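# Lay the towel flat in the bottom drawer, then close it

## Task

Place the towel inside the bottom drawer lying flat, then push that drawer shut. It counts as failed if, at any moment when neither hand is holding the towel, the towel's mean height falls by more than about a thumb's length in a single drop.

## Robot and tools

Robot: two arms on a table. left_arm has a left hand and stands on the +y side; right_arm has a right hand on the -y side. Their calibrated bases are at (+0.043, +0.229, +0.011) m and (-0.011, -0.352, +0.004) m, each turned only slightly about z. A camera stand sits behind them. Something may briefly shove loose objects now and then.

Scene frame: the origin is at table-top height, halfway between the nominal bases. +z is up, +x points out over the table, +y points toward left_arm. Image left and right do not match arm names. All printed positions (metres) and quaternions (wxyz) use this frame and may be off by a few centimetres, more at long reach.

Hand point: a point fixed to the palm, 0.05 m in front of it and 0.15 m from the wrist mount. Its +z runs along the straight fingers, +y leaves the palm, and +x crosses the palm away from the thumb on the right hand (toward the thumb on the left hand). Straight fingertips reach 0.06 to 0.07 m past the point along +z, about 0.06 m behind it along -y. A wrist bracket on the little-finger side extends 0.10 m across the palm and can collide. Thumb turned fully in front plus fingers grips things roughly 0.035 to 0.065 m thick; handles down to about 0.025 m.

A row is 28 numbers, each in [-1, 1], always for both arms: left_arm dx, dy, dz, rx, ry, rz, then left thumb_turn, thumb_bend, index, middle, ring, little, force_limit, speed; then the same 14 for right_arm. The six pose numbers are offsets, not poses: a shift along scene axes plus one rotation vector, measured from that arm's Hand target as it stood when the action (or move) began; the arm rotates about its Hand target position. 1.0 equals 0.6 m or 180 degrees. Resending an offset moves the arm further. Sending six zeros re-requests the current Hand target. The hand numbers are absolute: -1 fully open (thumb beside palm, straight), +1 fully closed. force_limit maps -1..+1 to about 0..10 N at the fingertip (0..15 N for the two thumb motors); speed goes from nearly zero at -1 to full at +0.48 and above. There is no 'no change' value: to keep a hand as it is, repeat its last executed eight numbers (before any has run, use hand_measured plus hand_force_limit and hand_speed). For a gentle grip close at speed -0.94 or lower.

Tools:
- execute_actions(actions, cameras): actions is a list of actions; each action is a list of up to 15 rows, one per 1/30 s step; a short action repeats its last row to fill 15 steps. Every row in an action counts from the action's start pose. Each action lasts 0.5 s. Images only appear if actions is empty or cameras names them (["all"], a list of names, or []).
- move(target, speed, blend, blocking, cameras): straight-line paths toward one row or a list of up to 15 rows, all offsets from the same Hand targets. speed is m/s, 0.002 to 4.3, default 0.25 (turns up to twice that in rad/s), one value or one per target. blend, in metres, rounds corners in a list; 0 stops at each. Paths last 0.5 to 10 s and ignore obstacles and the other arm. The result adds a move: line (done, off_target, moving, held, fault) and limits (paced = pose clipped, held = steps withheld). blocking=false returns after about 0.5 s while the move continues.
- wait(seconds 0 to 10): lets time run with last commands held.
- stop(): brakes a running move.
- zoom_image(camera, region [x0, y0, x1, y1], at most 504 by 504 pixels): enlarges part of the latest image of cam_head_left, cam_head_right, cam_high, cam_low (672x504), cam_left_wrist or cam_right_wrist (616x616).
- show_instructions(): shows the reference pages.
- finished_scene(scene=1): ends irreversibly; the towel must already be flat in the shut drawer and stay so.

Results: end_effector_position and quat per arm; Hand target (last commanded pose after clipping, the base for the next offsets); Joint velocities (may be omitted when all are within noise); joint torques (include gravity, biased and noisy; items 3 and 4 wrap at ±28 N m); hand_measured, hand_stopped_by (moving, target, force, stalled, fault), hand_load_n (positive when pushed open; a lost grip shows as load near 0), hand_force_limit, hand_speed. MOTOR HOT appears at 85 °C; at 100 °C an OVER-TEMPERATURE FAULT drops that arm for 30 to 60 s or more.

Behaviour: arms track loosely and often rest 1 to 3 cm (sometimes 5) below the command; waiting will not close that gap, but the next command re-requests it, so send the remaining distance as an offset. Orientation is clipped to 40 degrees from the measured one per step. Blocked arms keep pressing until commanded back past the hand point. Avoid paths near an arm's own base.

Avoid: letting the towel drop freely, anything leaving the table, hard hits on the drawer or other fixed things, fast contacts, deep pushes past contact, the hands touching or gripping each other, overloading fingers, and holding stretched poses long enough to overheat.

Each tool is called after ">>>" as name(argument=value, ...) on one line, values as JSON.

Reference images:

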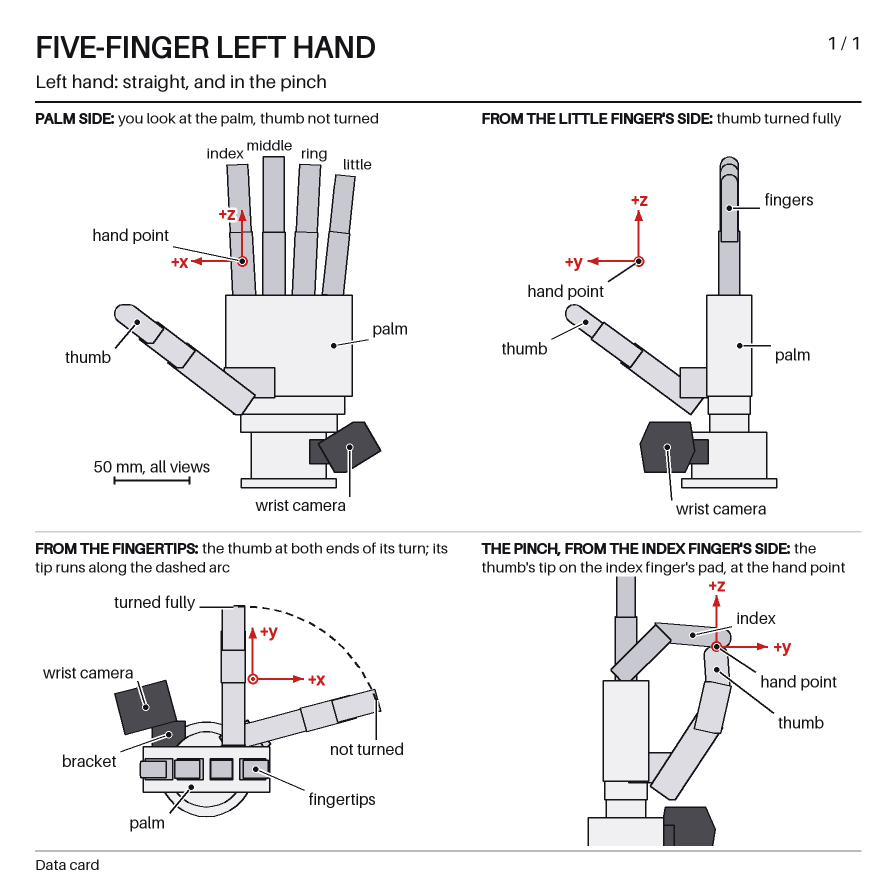

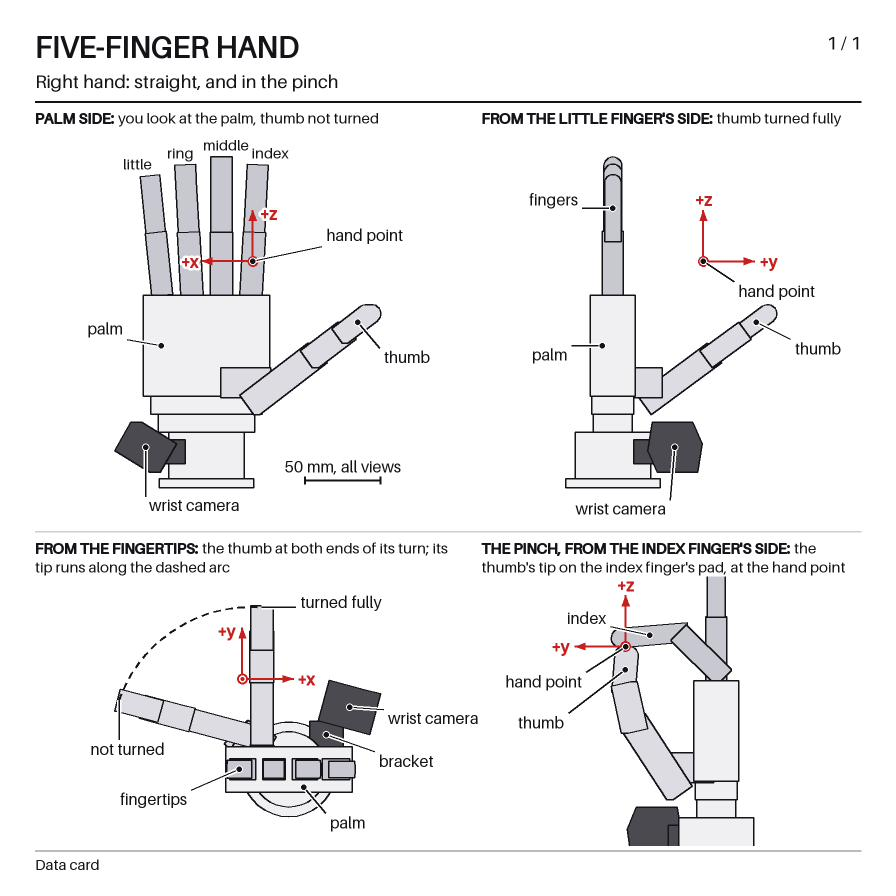

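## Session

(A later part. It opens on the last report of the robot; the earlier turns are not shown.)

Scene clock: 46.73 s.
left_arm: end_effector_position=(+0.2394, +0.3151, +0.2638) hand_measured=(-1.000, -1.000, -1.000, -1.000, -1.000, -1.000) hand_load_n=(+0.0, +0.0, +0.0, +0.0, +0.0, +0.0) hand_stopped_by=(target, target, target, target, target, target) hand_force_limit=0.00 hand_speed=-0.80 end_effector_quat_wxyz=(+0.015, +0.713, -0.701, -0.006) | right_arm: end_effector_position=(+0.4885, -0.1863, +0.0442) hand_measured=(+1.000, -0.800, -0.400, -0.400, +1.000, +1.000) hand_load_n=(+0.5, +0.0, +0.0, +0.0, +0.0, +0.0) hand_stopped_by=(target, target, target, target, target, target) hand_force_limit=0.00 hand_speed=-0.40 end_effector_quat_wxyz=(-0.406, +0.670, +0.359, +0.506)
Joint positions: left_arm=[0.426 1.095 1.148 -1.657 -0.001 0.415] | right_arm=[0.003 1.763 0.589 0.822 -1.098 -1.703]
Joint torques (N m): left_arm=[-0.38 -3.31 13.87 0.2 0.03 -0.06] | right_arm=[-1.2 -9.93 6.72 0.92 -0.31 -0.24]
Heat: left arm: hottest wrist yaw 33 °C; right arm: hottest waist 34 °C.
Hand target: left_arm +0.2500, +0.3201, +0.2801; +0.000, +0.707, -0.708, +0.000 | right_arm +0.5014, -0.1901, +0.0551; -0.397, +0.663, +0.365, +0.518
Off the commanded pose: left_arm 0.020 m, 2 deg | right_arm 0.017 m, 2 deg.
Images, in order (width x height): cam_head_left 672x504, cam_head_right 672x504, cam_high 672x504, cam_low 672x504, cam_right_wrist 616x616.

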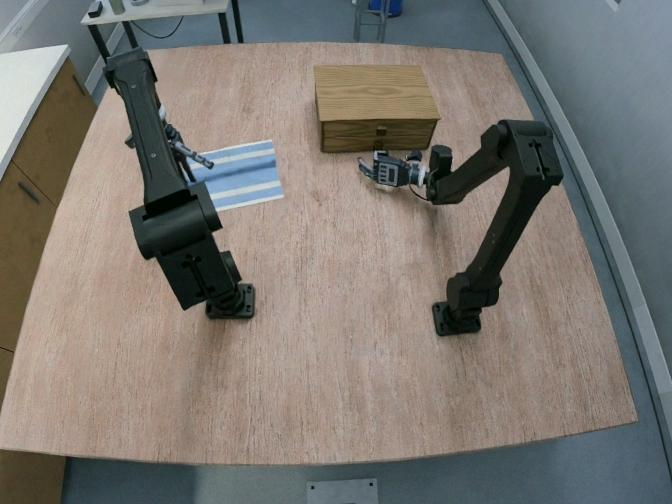

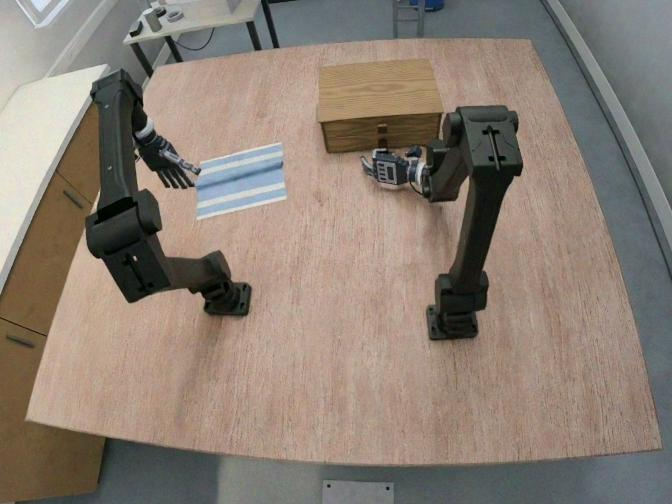

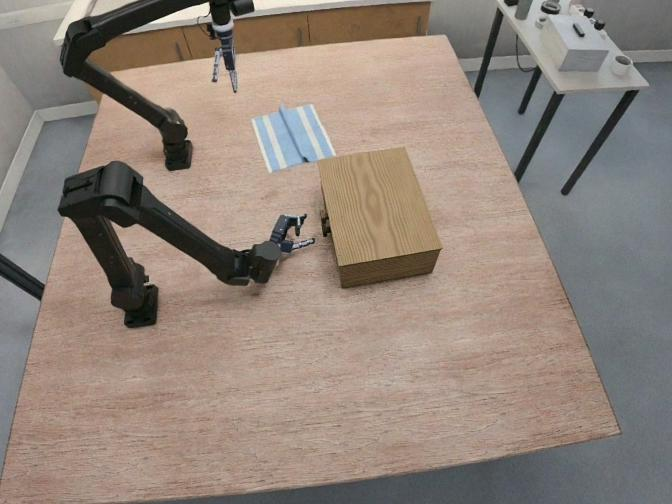

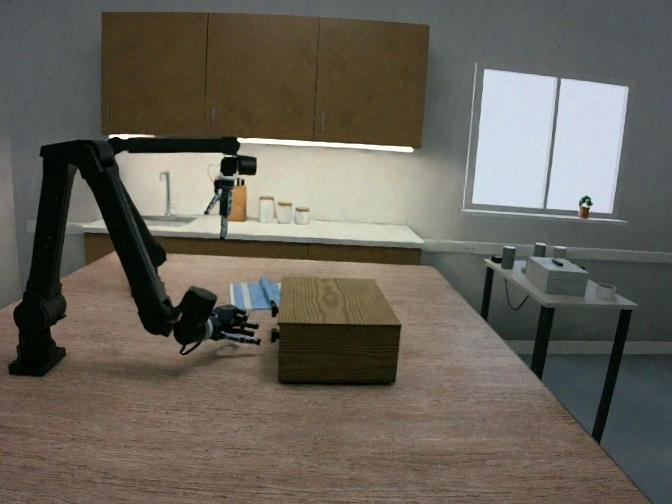

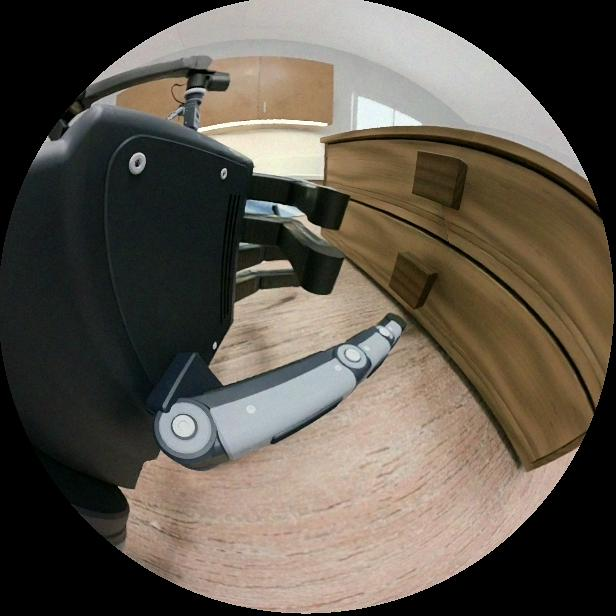

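>>> move(target=[0, 0, 0, 0, 0, 0, -1, -1, -1, -1, -1, -1, 0.0, -0.8, 0.0583, -0.01, 0.012, 0, 0, 0, 1, -0.8, -0.4, -0.4, 1, 1, 0.0, -0.4], speed=0.06, cameras=["cam_head_left", "cam_high", "cam_low", "cam_right_wrist"])

>>> zoom_image(camera="cam_right_wrist", region=[220, 130, 500, 410])

>>> zoom_image(camera="cam_high", region=[270, 190, 350, 260])

>>> zoom_image(camera="cam_low", region=[200, 290, 300, 370])

Scene clock: 48.93 s.
left_arm: end_effector_position=(+0.2394, +0.3151, +0.2638) hand_measured=(-1.000, -1.000, -1.000, -1.000, -1.000, -1.000) hand_load_n=(+0.0, +0.0, +0.0, +0.0, +0.0, +0.0) hand_stopped_by=(target, target, target, target, target, target) hand_force_limit=0.00 hand_speed=-0.80 end_effector_quat_wxyz=(+0.015, +0.713, -0.701, -0.006) | right_arm: end_effector_position=(+0.5266, -0.1919, +0.0662) hand_measured=(+1.000, -0.800, -0.400, -0.400, +1.000, +1.000) hand_load_n=(+0.0, +0.0, +0.0, +0.0, +0.0, +0.0) hand_stopped_by=(target, target, target, target, target, target) hand_force_limit=0.00 hand_speed=-0.40 end_effector_quat_wxyz=(-0.401, +0.663, +0.365, +0.517)
Joint positions: left_arm=[0.426 1.095 1.148 -1.657 -0.001 0.415] | right_arm=[-0.015 1.764 0.691 0.739 -1.114 -1.715]
Joint torques (N m): left_arm=[-0.5 -3.19 13.82 0.2 0.04 -0.06] | right_arm=[-0.5 -8.35 7.36 1.1 -0.27 -0.19]
Heat: left arm: hottest wrist yaw 33 °C; right arm: hottest waist 34 °C.
Hand target: left_arm +0.2500, +0.3201, +0.2801; +0.000, +0.707, -0.708, +0.000 | right_arm +0.5364, -0.1960, +0.0623; -0.397, +0.663, +0.365, +0.518
Off the commanded pose: left_arm 0.020 m, 2 deg | right_arm 0.011 m, 0 deg.
move: off_target (left_arm, right_arm)
Images, in order (width x height): cam_head_left 672x504, cam_high 672x504, cam_low 672x504, cam_right_wrist 616x616.

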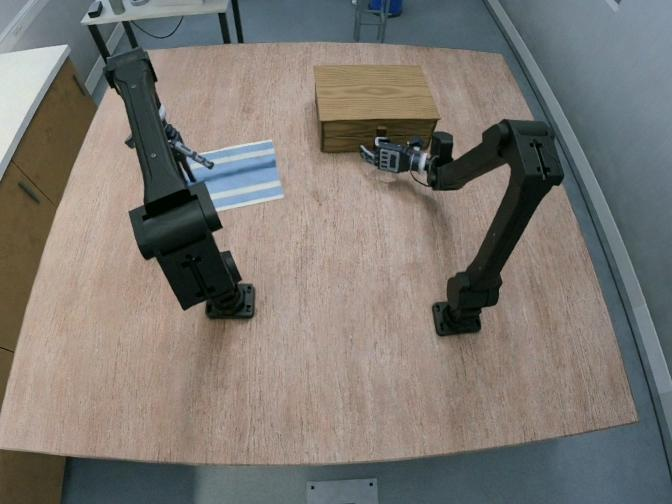

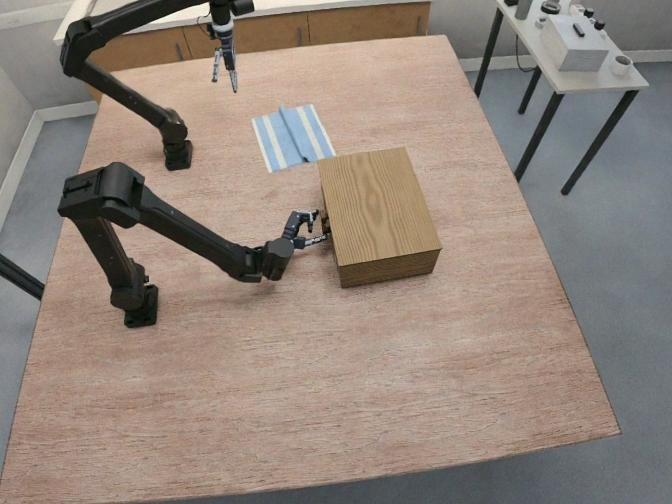

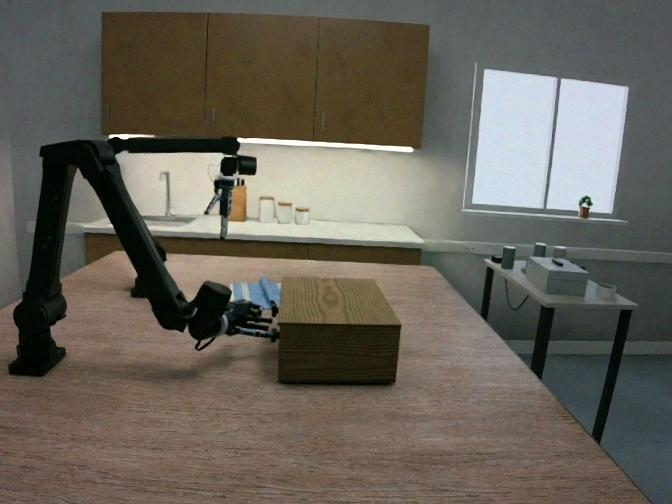

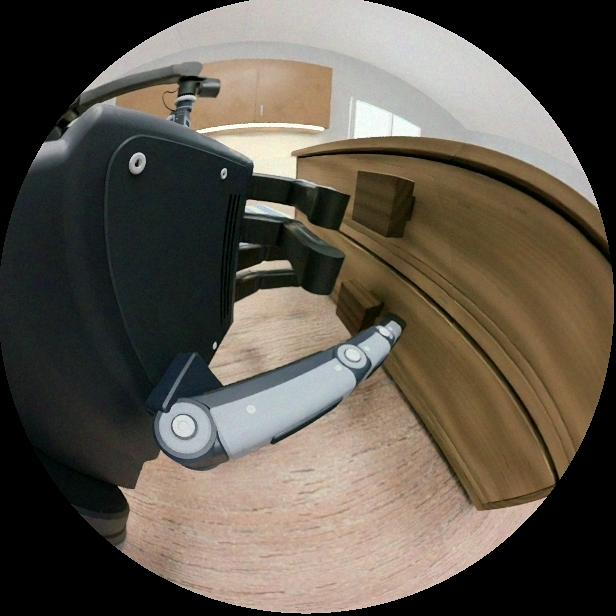

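Scaled by 1.800 from the camera's 616x616 image, which has a finer 880x880 frame.

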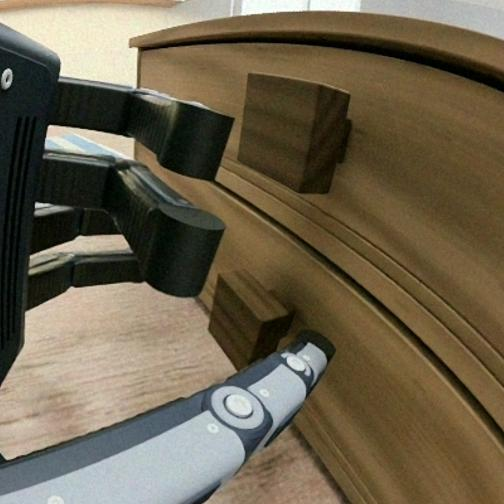

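Scaled by 6.300 from the camera's 672x504 image, which has a finer 960x720 frame.

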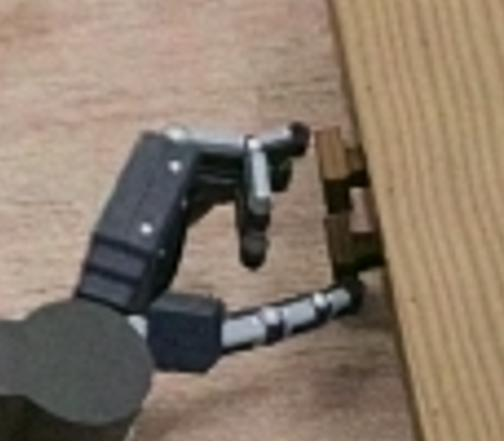

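Scaled by 5.040 from the camera's 672x504 image, which has a finer 960x720 frame.

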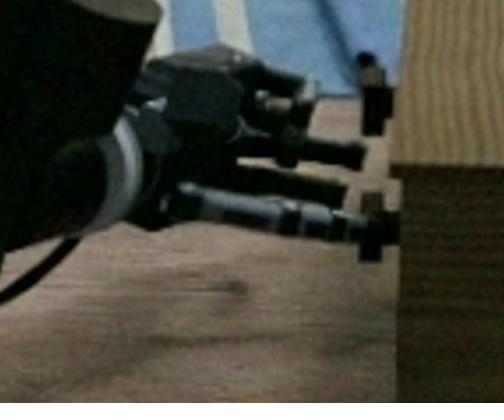

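>>> move(target=[0, 0, 0, 0, 0, 0, -1, -1, -1, -1, -1, -1, 0.0, -0.8, 0.0, 0.0, -0.01, 0, 0, 0, 1, -0.8, -0.4, -0.4, 1, 1, 0.0, -0.4], speed=0.05)

>>> execute_actions(actions=[[[0, 0, 0, 0, 0, 0, -1, -1, -1, -1, -1, -1, 0.0, -0.8, 0, 0, 0, 0, 0, 0, 1, 0.2, 0.4, 0.4, 1, 1, 0.0, -0.85]]], cameras=["cam_head_left", "cam_high", "cam_low", "cam_right_wrist"])

>>> zoom_image(camera="cam_right_wrist", region=[220, 130, 500, 410])

>>> zoom_image(camera="cam_high", region=[270, 190, 350, 260])

>>> zoom_image(camera="cam_low", region=[200, 290, 300, 370])

Scene clock: 50.60 s.
left_arm: end_effector_position=(+0.2394, +0.3151, +0.2638) hand_measured=(-1.000, -1.000, -1.000, -1.000, -1.000, -1.000) hand_load_n=(+0.0, -0.5, +0.0, +0.0, +0.0, +0.0) hand_stopped_by=(target, target, target, target, target, target) hand_force_limit=0.00 hand_speed=-0.80 end_effector_quat_wxyz=(+0.015, +0.713, -0.701, -0.006) | right_arm: end_effector_position=(+0.5253, -0.1919, +0.0568) hand_measured=(+1.000, -0.800, -0.400, -0.400, +1.000, +1.000) hand_load_n=(+0.0, +0.0, +0.0, +0.0, +0.0, +0.0) hand_stopped_by=(target, target, target, target, target, target) hand_force_limit=0.00 hand_speed=-0.40 end_effector_quat_wxyz=(-0.404, +0.667, +0.362, +0.511)
Joint positions: left_arm=[0.426 1.095 1.148 -1.657 -0.001 0.415] | right_arm=[-0.015 1.782 0.691 0.739 -1.114 -1.716]
Joint torques (N m): left_arm=[-0.62 -3.37 13.96 0.21 0.02 -0.07] | right_arm=[-0.67 -8.88 7.31 1.4 -0.32 -0.27]
Heat: left arm: hottest wrist yaw 33 °C; right arm: hottest waist 34 °C.
Hand target: left_arm +0.2500, +0.3201, +0.2801; +0.000, +0.707, -0.708, +0.000 | right_arm +0.5364, -0.1961, +0.0563; -0.397, +0.663, +0.365, +0.518
Off the commanded pose: left_arm 0.020 m, 2 deg | right_arm 0.012 m, 1 deg.
move: off_target (left_arm, right_arm)

Scene clock: 52.80 s.
left_arm: end_effector_position=(+0.2394, +0.3151, +0.2638) hand_measured=(-1.000, -1.000, -1.000, -1.000, -1.000, -1.000) hand_load_n=(+0.0, +0.0, +0.0, +0.0, +0.0, +0.0) hand_stopped_by=(target, target, target, target, target, target) hand_force_limit=0.00 hand_speed=-0.80 end_effector_quat_wxyz=(+0.015, +0.713, -0.701, -0.006) | right_arm: end_effector_position=(+0.5258, -0.1936, +0.0568) hand_measured=(+1.000, -0.534, +0.400, +0.084, +1.000, +1.000) hand_load_n=(+1.0, +6.5, +0.0, +7.5, +0.0, +0.0) hand_stopped_by=(target, force, target, force, target, target) hand_force_limit=0.00 hand_speed=-0.85 end_effector_quat_wxyz=(-0.403, +0.668, +0.361, +0.512)
Joint positions: left_arm=[0.426 1.095 1.148 -1.657 -0.001 0.415] | right_arm=[-0.018 1.782 0.691 0.739 -1.114 -1.717]
Joint torques (N m): left_arm=[-0.32 -2.96 13.83 0.2 0.03 -0.04] | right_arm=[-0.62 -8.59 7.19 1.44 -0.32 -0.23]
Heat: left arm: hottest wrist yaw 33 °C; right arm: hottest waist 34 °C.
Hand target: left_arm +0.2500, +0.3201, +0.2801; +0.000, +0.707, -0.708, +0.000 | right_arm +0.5364, -0.1961, +0.0563; -0.397, +0.663, +0.365, +0.518
Off the commanded pose: left_arm 0.020 m, 2 deg | right_arm 0.011 m, 1 deg.
Images, in order (width x height): cam_head_left 672x504, cam_high 672x504, cam_low 672x504, cam_right_wrist 616x616.

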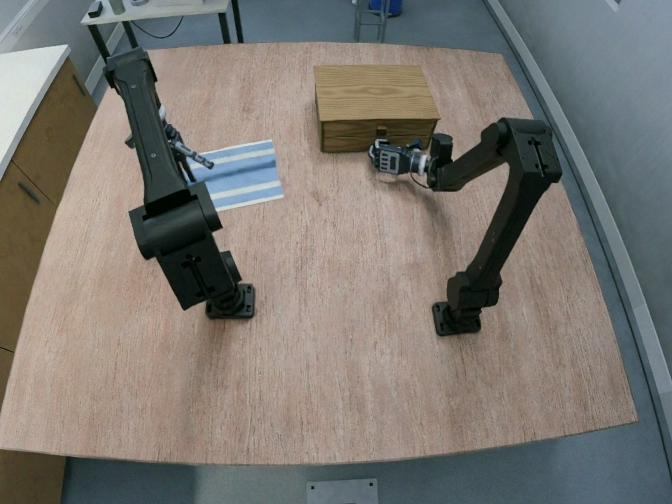

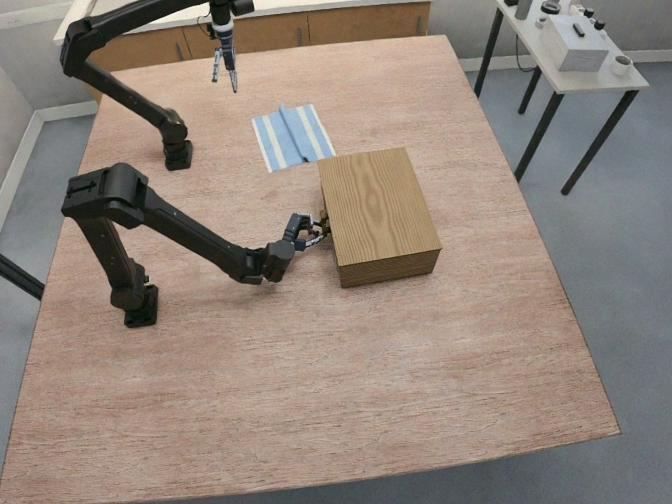

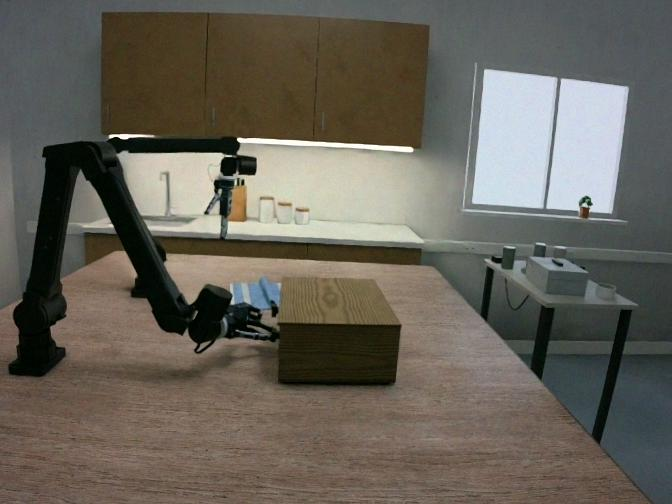

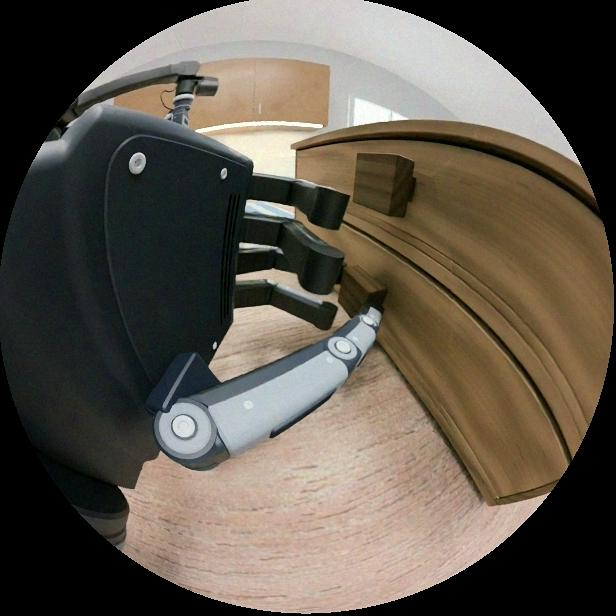

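Scaled by 1.800 from the camera's 616x616 image, which has a finer 880x880 frame.

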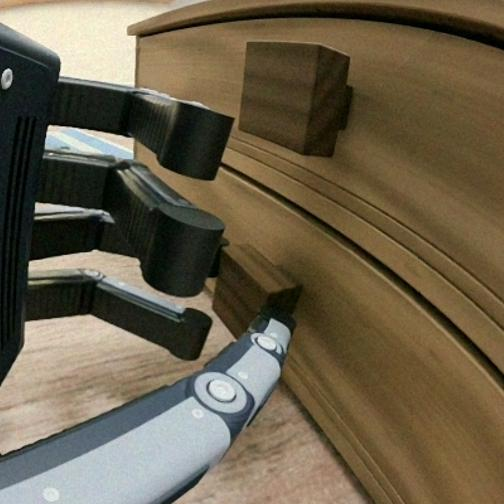

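Scaled by 6.300 from the camera's 672x504 image, which has a finer 960x720 frame.

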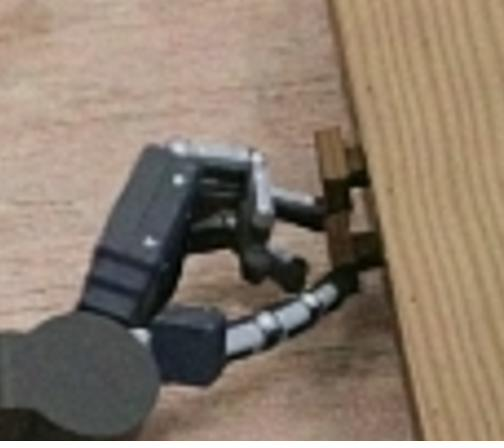

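Scaled by 5.040 from the camera's 672x504 image, which has a finer 960x720 frame.

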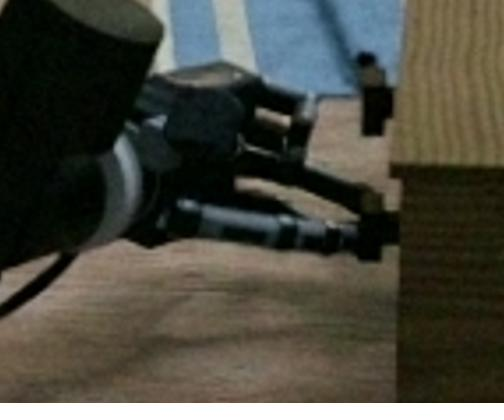

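>>> move(target=[0,0,0,0,0,0,-1,-1,-1,-1,-1,-1,0.0,-0.8,-0.08,0,0,0,0,0,1,0.2,-0.2,0.4,1,1,0.0,-0.85], speed=0.05, cameras=["cam_head_right","cam_low","cam_right_wrist"])

Scene clock: 55.73 s.
left_arm: end_effector_position=(+0.2394, +0.3151, +0.2638) hand_measured=(-1.000, -1.000, -1.000, -1.000, -1.000, -1.000) hand_load_n=(+0.0, -0.5, +0.0, +0.0, +0.0, +0.0) hand_stopped_by=(target, target, target, target, target, target) hand_force_limit=0.00 hand_speed=-0.80 end_effector_quat_wxyz=(+0.015, +0.713, -0.701, -0.006) | right_arm: end_effector_position=(+0.4917, -0.1950, +0.0541) hand_measured=(+1.000, -0.534, -0.200, +0.084, +1.000, +1.000) hand_load_n=(+1.0, +6.5, +0.0, +8.0, +0.0, +0.0) hand_stopped_by=(target, force, target, force, target, target) hand_force_limit=0.00 hand_speed=-0.85 end_effector_quat_wxyz=(-0.399, +0.666, +0.363, +0.515)
Joint positions: left_arm=[0.426 1.095 1.148 -1.657 -0.001 0.415] | right_arm=[-0.018 1.74 0.59 0.805 -1.11 -1.722]
Joint torques (N m): left_arm=[-0.09 -3.25 13.87 0.18 0.03 -0.05] | right_arm=[-0.44 -10.17 3.69 1.43 -0.34 -0.13]
Heat: left arm: hottest wrist yaw 33 °C; right arm: hottest waist 34 °C.
Hand target: left_arm +0.2500, +0.3201, +0.2801; +0.000, +0.707, -0.708, +0.000 | right_arm +0.4885, -0.1961, +0.0564; -0.397, +0.663, +0.365, +0.518
Off the commanded pose: left_arm 0.020 m, 2 deg | right_arm 0.004 m, 1 deg.
move: off_target (left_arm)
Images, in order (width x height): cam_head_right 672x504, cam_low 672x504, cam_right_wrist 616x616.

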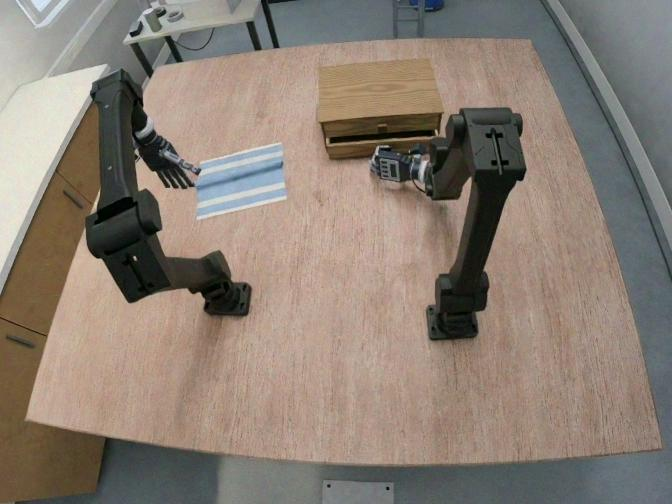

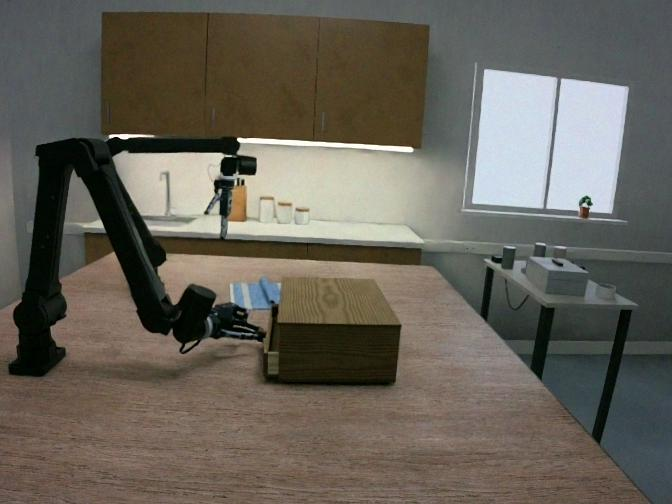

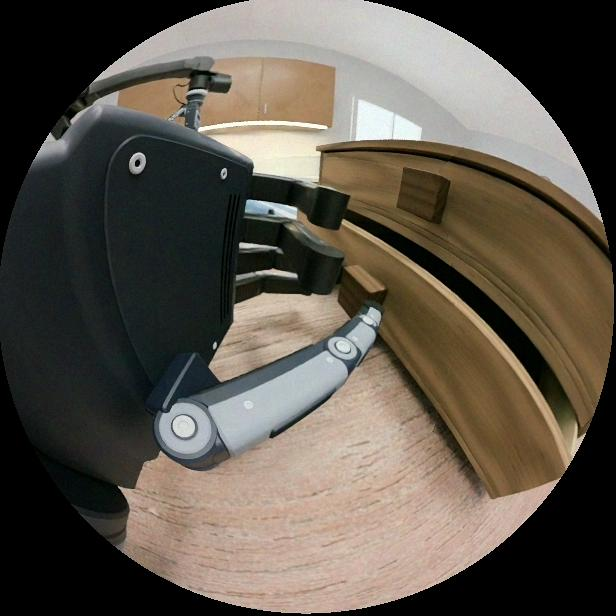

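>>> move(target=[0,0,0,0,0,0,-1,-1,-1,-1,-1,-1,0.0,-0.8,-0.167,0,0,0,0,0,1,0.2,-0.2,0.4,1,1,0.0,-0.85], speed=0.08, cameras=["cam_head_right","cam_low","cam_right_wrist"])

Scene clock: 57.63 s.
left_arm: end_effector_position=(+0.2394, +0.3151, +0.2638) hand_measured=(-1.000, -1.000, -1.000, -1.000, -1.000, -1.000) hand_load_n=(+0.0, +0.0, +0.0, +0.0, +0.0, +0.0) hand_stopped_by=(target, target, target, target, target, target) hand_force_limit=0.00 hand_speed=-0.80 end_effector_quat_wxyz=(+0.015, +0.713, -0.701, -0.006) | right_arm: end_effector_position=(+0.3877, -0.1985, +0.0482) hand_measured=(+1.000, -0.534, -0.200, +0.084, +1.000, +1.000) hand_load_n=(+1.5, +6.0, +0.0, +8.0, +0.0, +0.0) hand_stopped_by=(target, force, target, force, target, target) hand_force_limit=0.00 hand_speed=-0.85 end_effector_quat_wxyz=(-0.400, +0.672, +0.358, +0.510)
Joint positions: left_arm=[0.426 1.095 1.148 -1.657 -0.001 0.415] | right_arm=[-0.018 1.59 0.307 0.92 -1.104 -1.722]
Joint torques (N m): left_arm=[-0.62 -2.96 13.79 0.16 0.04 -0.04] | right_arm=[-0.09 -7.24 3.29 1.66 -0.35 -0.07]
Heat: left arm: hottest wrist yaw 33 °C; right arm: hottest waist 34 °C.
Hand target: left_arm +0.2500, +0.3201, +0.2801; +0.000, +0.707, -0.708, +0.000 | right_arm +0.3882, -0.1961, +0.0564; -0.397, +0.663, +0.365, +0.518
Off the commanded pose: left_arm 0.020 m, 2 deg | right_arm 0.009 m, 2 deg.
move: off_target (left_arm)
Images, in order (width x height): cam_head_right 672x504, cam_low 672x504, cam_right_wrist 616x616.

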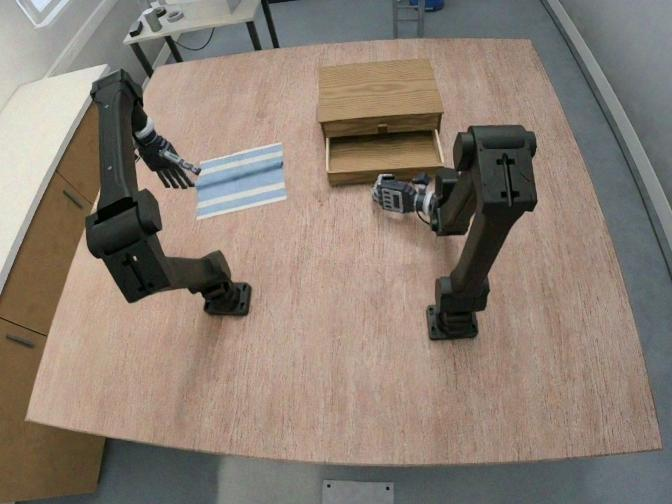

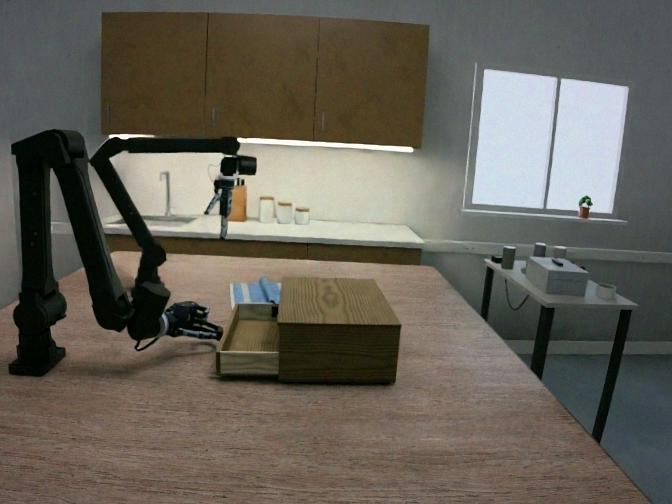

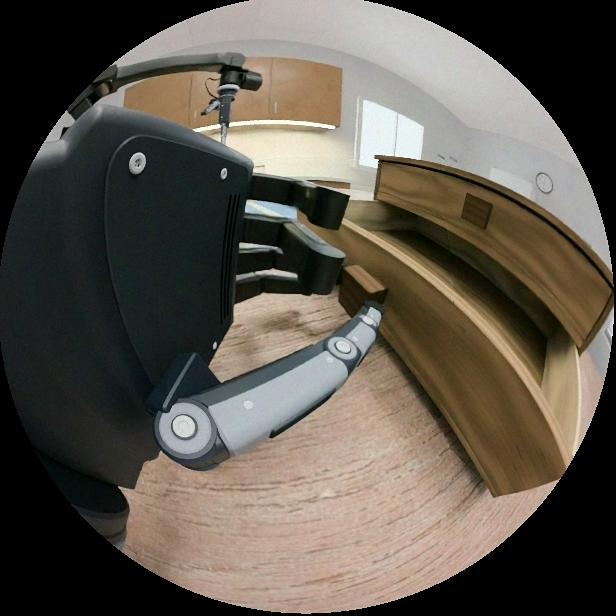

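>>> move(target=[0,0,0,0,0,0,-1,-1,-1,-1,-1,-1,0.0,-0.8,-0.1,0,0.01,0,0,0,1,0.2,-0.2,0.4,1,1,0.0,-0.85], speed=0.08, cameras=["cam_head_right","cam_low","cam_right_wrist","cam_head_left"])

Scene clock: 59.23 s.
left_arm: end_effector_position=(+0.2394, +0.3151, +0.2638) hand_measured=(-1.000, -1.000, -1.000, -1.000, -1.000, -1.000) hand_load_n=(+0.0, +0.0, +0.0, +0.0, +0.0, +0.0) hand_stopped_by=(target, target, target, target, target, target) hand_force_limit=0.00 hand_speed=-0.80 end_effector_quat_wxyz=(+0.015, +0.713, -0.701, -0.006) | right_arm: end_effector_position=(+0.3250, -0.1994, +0.0552) hand_measured=(+1.000, -0.532, -0.200, +0.084, +1.000, +1.000) hand_load_n=(+0.0, +0.0, +0.0, +0.0, +0.0, +0.0) hand_stopped_by=(target, force, target, force, target, target) hand_force_limit=0.00 hand_speed=-0.85 end_effector_quat_wxyz=(-0.399, +0.672, +0.357, +0.511)
Joint positions: left_arm=[0.426 1.095 1.148 -1.657 -0.001 0.415] | right_arm=[-0.014 1.431 0.14 0.935 -1.098 -1.715]
Joint torques (N m): left_arm=[-0.38 -3.37 13.75 0.12 0.02 -0.06] | right_arm=[0.03 -4.31 4.05 1.61 -0.31 -0.08]
Heat: left arm: hottest wrist yaw 33 °C; right arm: hottest waist 34 °C.
Hand target: left_arm +0.2500, +0.3201, +0.2801; +0.000, +0.707, -0.708, +0.000 | right_arm +0.3282, -0.1961, +0.0624; -0.397, +0.663, +0.365, +0.518
Off the commanded pose: left_arm 0.020 m, 2 deg | right_arm 0.009 m, 2 deg.
move: off_target (left_arm)
Images, in order (width x height): cam_head_left 672x504, cam_head_right 672x504, cam_low 672x504, cam_right_wrist 616x616.

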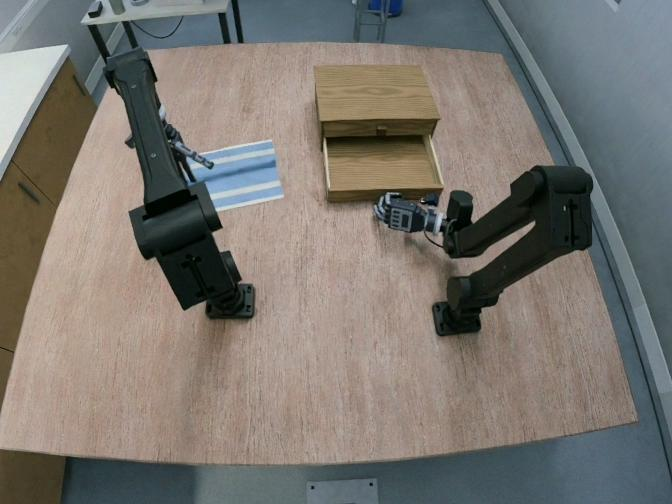

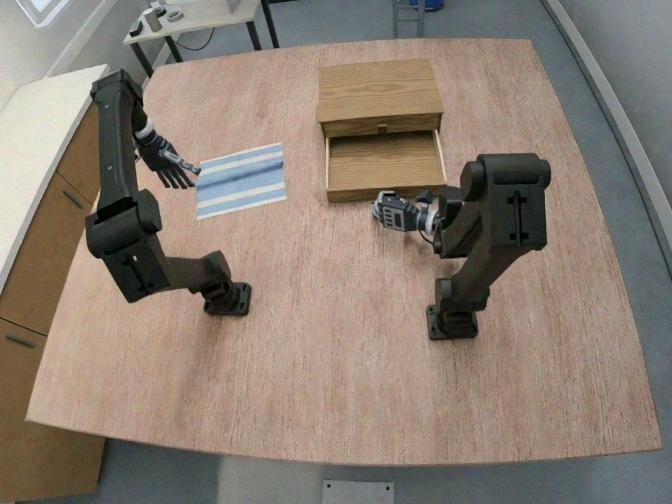

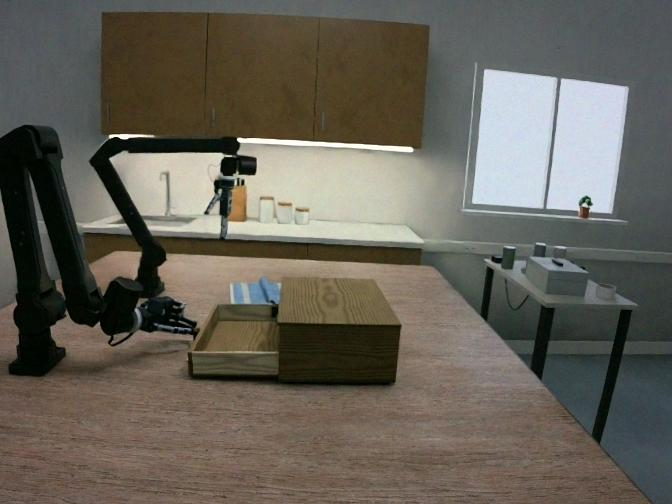

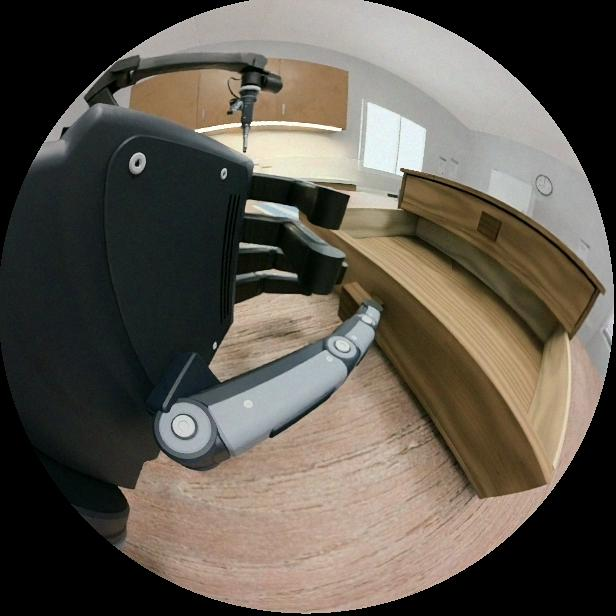

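>>> zoom_image(camera="cam_head_right", region=[180, 40, 480, 240])

>>> zoom_image(camera="cam_low", region=[130, 250, 430, 400])

Scaled by 1.680 from the camera's 672x504 image, which has a finer 960x720 frame.

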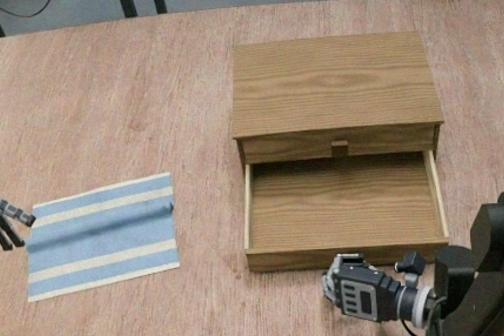

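Scaled by 1.680 from the camera's 672x504 image, which has a finer 960x720 frame.

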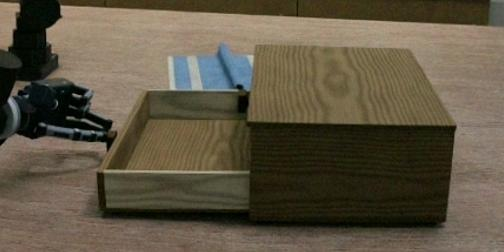

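>>> move(target=[[0,0,0,0,0,0,-1,-1,-1,-1,-1,-1,0.0,-0.8,0,0,0,0,0,0,1,-0.9,-0.9,-0.6,1,1,0.0,-0.4],[0,0,0,0,0,0,-1,-1,-1,-1,-1,-1,0.0,-0.8,-0.1,-0.02,0,0,0,0,1,-0.9,-0.9,-0.6,1,1,0.0,-0.4],[0,0,0,0,0,0,-1,-1,-1,-1,-1,-1,0.0,-0.8,-0.1,-0.05,0.25,0,0,0,1,-0.9,-0.9,-0.6,1,1,0.0,-0.4]], speed=[0.05,0.08,0.15], blend=[0,0.01,0], cameras=["cam_head_right","cam_low","cam_right_wrist"])

Scene clock: 66.43 s.
left_arm: end_effector_position=(+0.2394, +0.3151, +0.2638) hand_measured=(-1.000, -1.000, -1.000, -1.000, -1.000, -1.000) hand_load_n=(+0.0, +0.0, +0.0, +0.0, +0.0, +0.0) hand_stopped_by=(target, target, target, target, target, target) hand_force_limit=0.00 hand_speed=-0.80 end_effector_quat_wxyz=(+0.015, +0.713, -0.701, -0.006) | right_arm: end_effector_position=(+0.2820, -0.2018, +0.0613) hand_measured=(+1.000, -0.900, -0.900, -0.600, +1.000, +1.000) hand_load_n=(+0.0, +0.0, +0.0, +0.0, +0.0, +0.0) hand_stopped_by=(target, target, target, target, target, target) hand_force_limit=0.00 hand_speed=-0.40 end_effector_quat_wxyz=(-0.404, +0.663, +0.363, +0.515)
Joint positions: left_arm=[0.426 1.095 1.148 -1.657 -0.001 0.415] | right_arm=[-0.037 1.288 0.033 0.907 -1.137 -1.725]
Joint torques (N m): left_arm=[-0.15 -3.43 13.87 0.23 0 -0.06] | right_arm=[-0.21 -1.55 4.34 1.21 -0.22 -0.1]
Heat: left arm: hottest elbow 33 °C; right arm: hottest waist 34 °C.
Hand target: left_arm +0.2500, +0.3201, +0.2801; +0.000, +0.707, -0.708, +0.000 | right_arm +0.2843, -0.2015, +0.0611; -0.404, +0.663, +0.363, +0.515 (not the last commanded pose)
Off the commanded pose: left_arm 0.020 m, 2 deg | right_arm 0.154 m, 1 deg.
move: held (right_arm; a check stopped the path), off_target (left_arm); path passed 1 of 3 targets; limits=held
pose unreachable (right arm): on one or more control steps of this call, first in action 0 (counted from 0), this arm could not follow its commanded pose, so it was not sent that pose on those steps. It may still have moved: this result reports where it is.
cause: moving toward the commanded pose would bring two parts of the arm too close to each other (joints 2 (shoulder) and 3 (elbow) lie between them).
Images, in order (width x height): cam_head_right 672x504, cam_low 672x504, cam_right_wrist 616x616.

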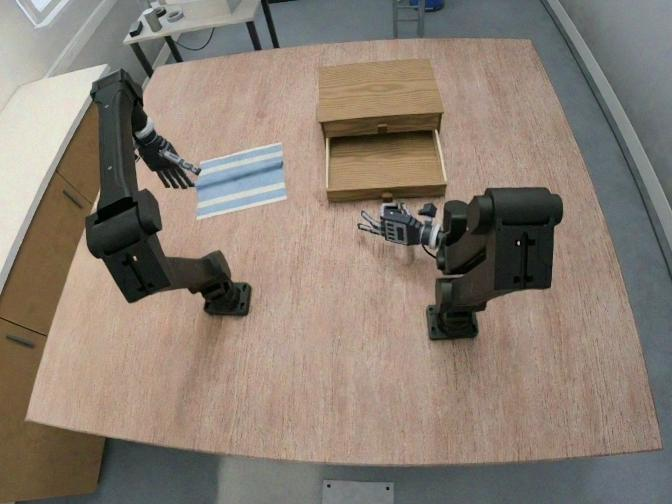

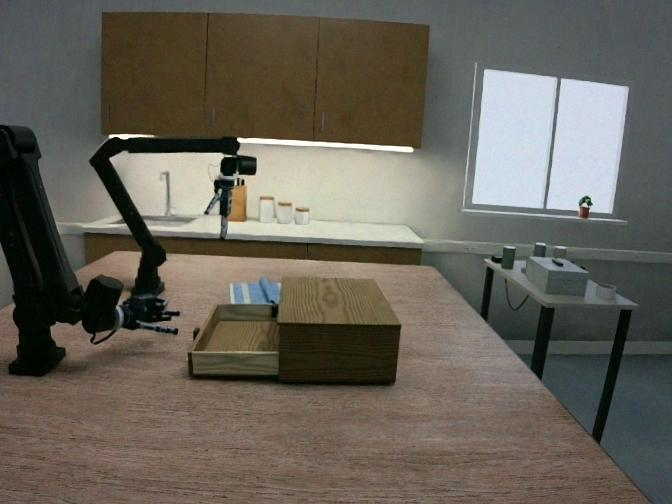

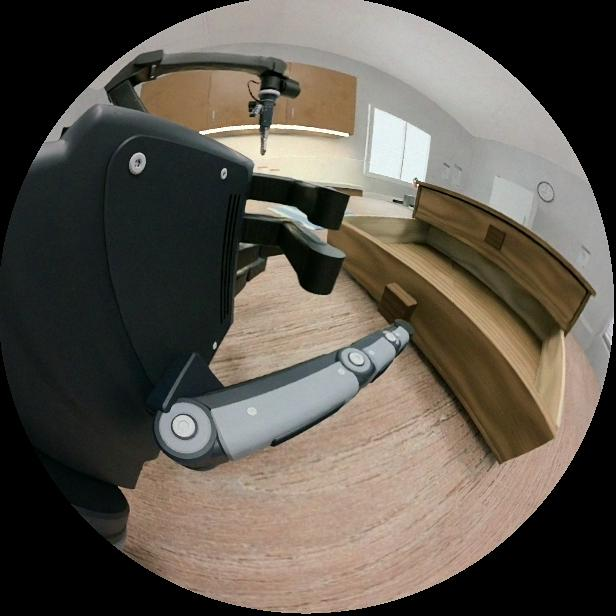

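>>> move(target=[0,0,0,0,0,0,-1,-1,-1,-1,-1,-1,0.0,-0.8,0.0,-0.01,0.2,0,0,0,1,-0.9,-0.9,-0.6,1,1,0.0,-0.4], speed=[0.12], cameras=["cam_head_right","cam_low"])

Scene clock: 68.63 s.
left_arm: end_effector_position=(+0.2394, +0.3151, +0.2638) hand_measured=(-1.000, -1.000, -1.000, -1.000, -1.000, -1.000) hand_load_n=(+0.0, -0.5, +0.0, -0.5, +0.0, +0.0) hand_stopped_by=(target, target, target, target, target, target) hand_force_limit=0.00 hand_speed=-0.80 end_effector_quat_wxyz=(+0.015, +0.713, -0.701, -0.006) | right_arm: end_effector_position=(+0.2740, -0.2049, +0.1585) hand_measured=(+1.000, -0.900, -0.900, -0.600, +1.000, +1.000) hand_load_n=(+0.0, +0.0, +0.0, +0.0, +0.0, +0.0) hand_stopped_by=(target, target, target, target, target, target) hand_force_limit=0.00 hand_speed=-0.40 end_effector_quat_wxyz=(-0.416, +0.674, +0.353, +0.498)
Joint positions: left_arm=[0.426 1.095 1.148 -1.657 -0.001 0.415] | right_arm=[-0.061 0.577 0.21 -0.047 -1.167 -1.741]
Joint torques (N m): left_arm=[-0.5 -3.66 13.81 0.12 0.06 -0.06] | right_arm=[-1.08 0.32 13.16 0.96 -0.36 -0.17]
Heat: left arm: hottest elbow 33 °C; right arm: hottest waist 34 °C.
Hand target: left_arm +0.2500, +0.3201, +0.2801; +0.000, +0.707, -0.708, +0.000 | right_arm +0.2844, -0.2076, +0.1810; -0.404, +0.664, +0.363, +0.515
Off the commanded pose: left_arm 0.020 m, 2 deg | right_arm 0.025 m, 3 deg.
move: off_target (left_arm, right_arm)
Images, in order (width x height): cam_head_right 672x504, cam_low 672x504.

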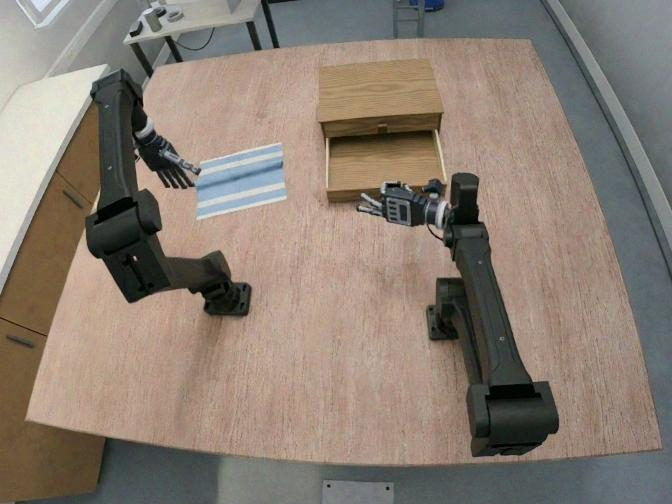

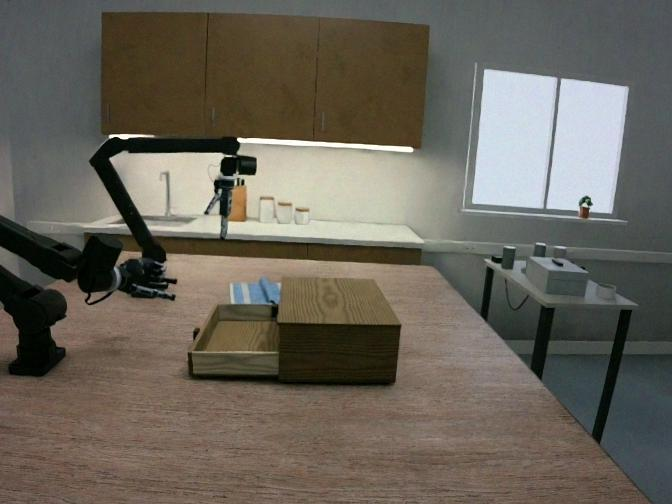

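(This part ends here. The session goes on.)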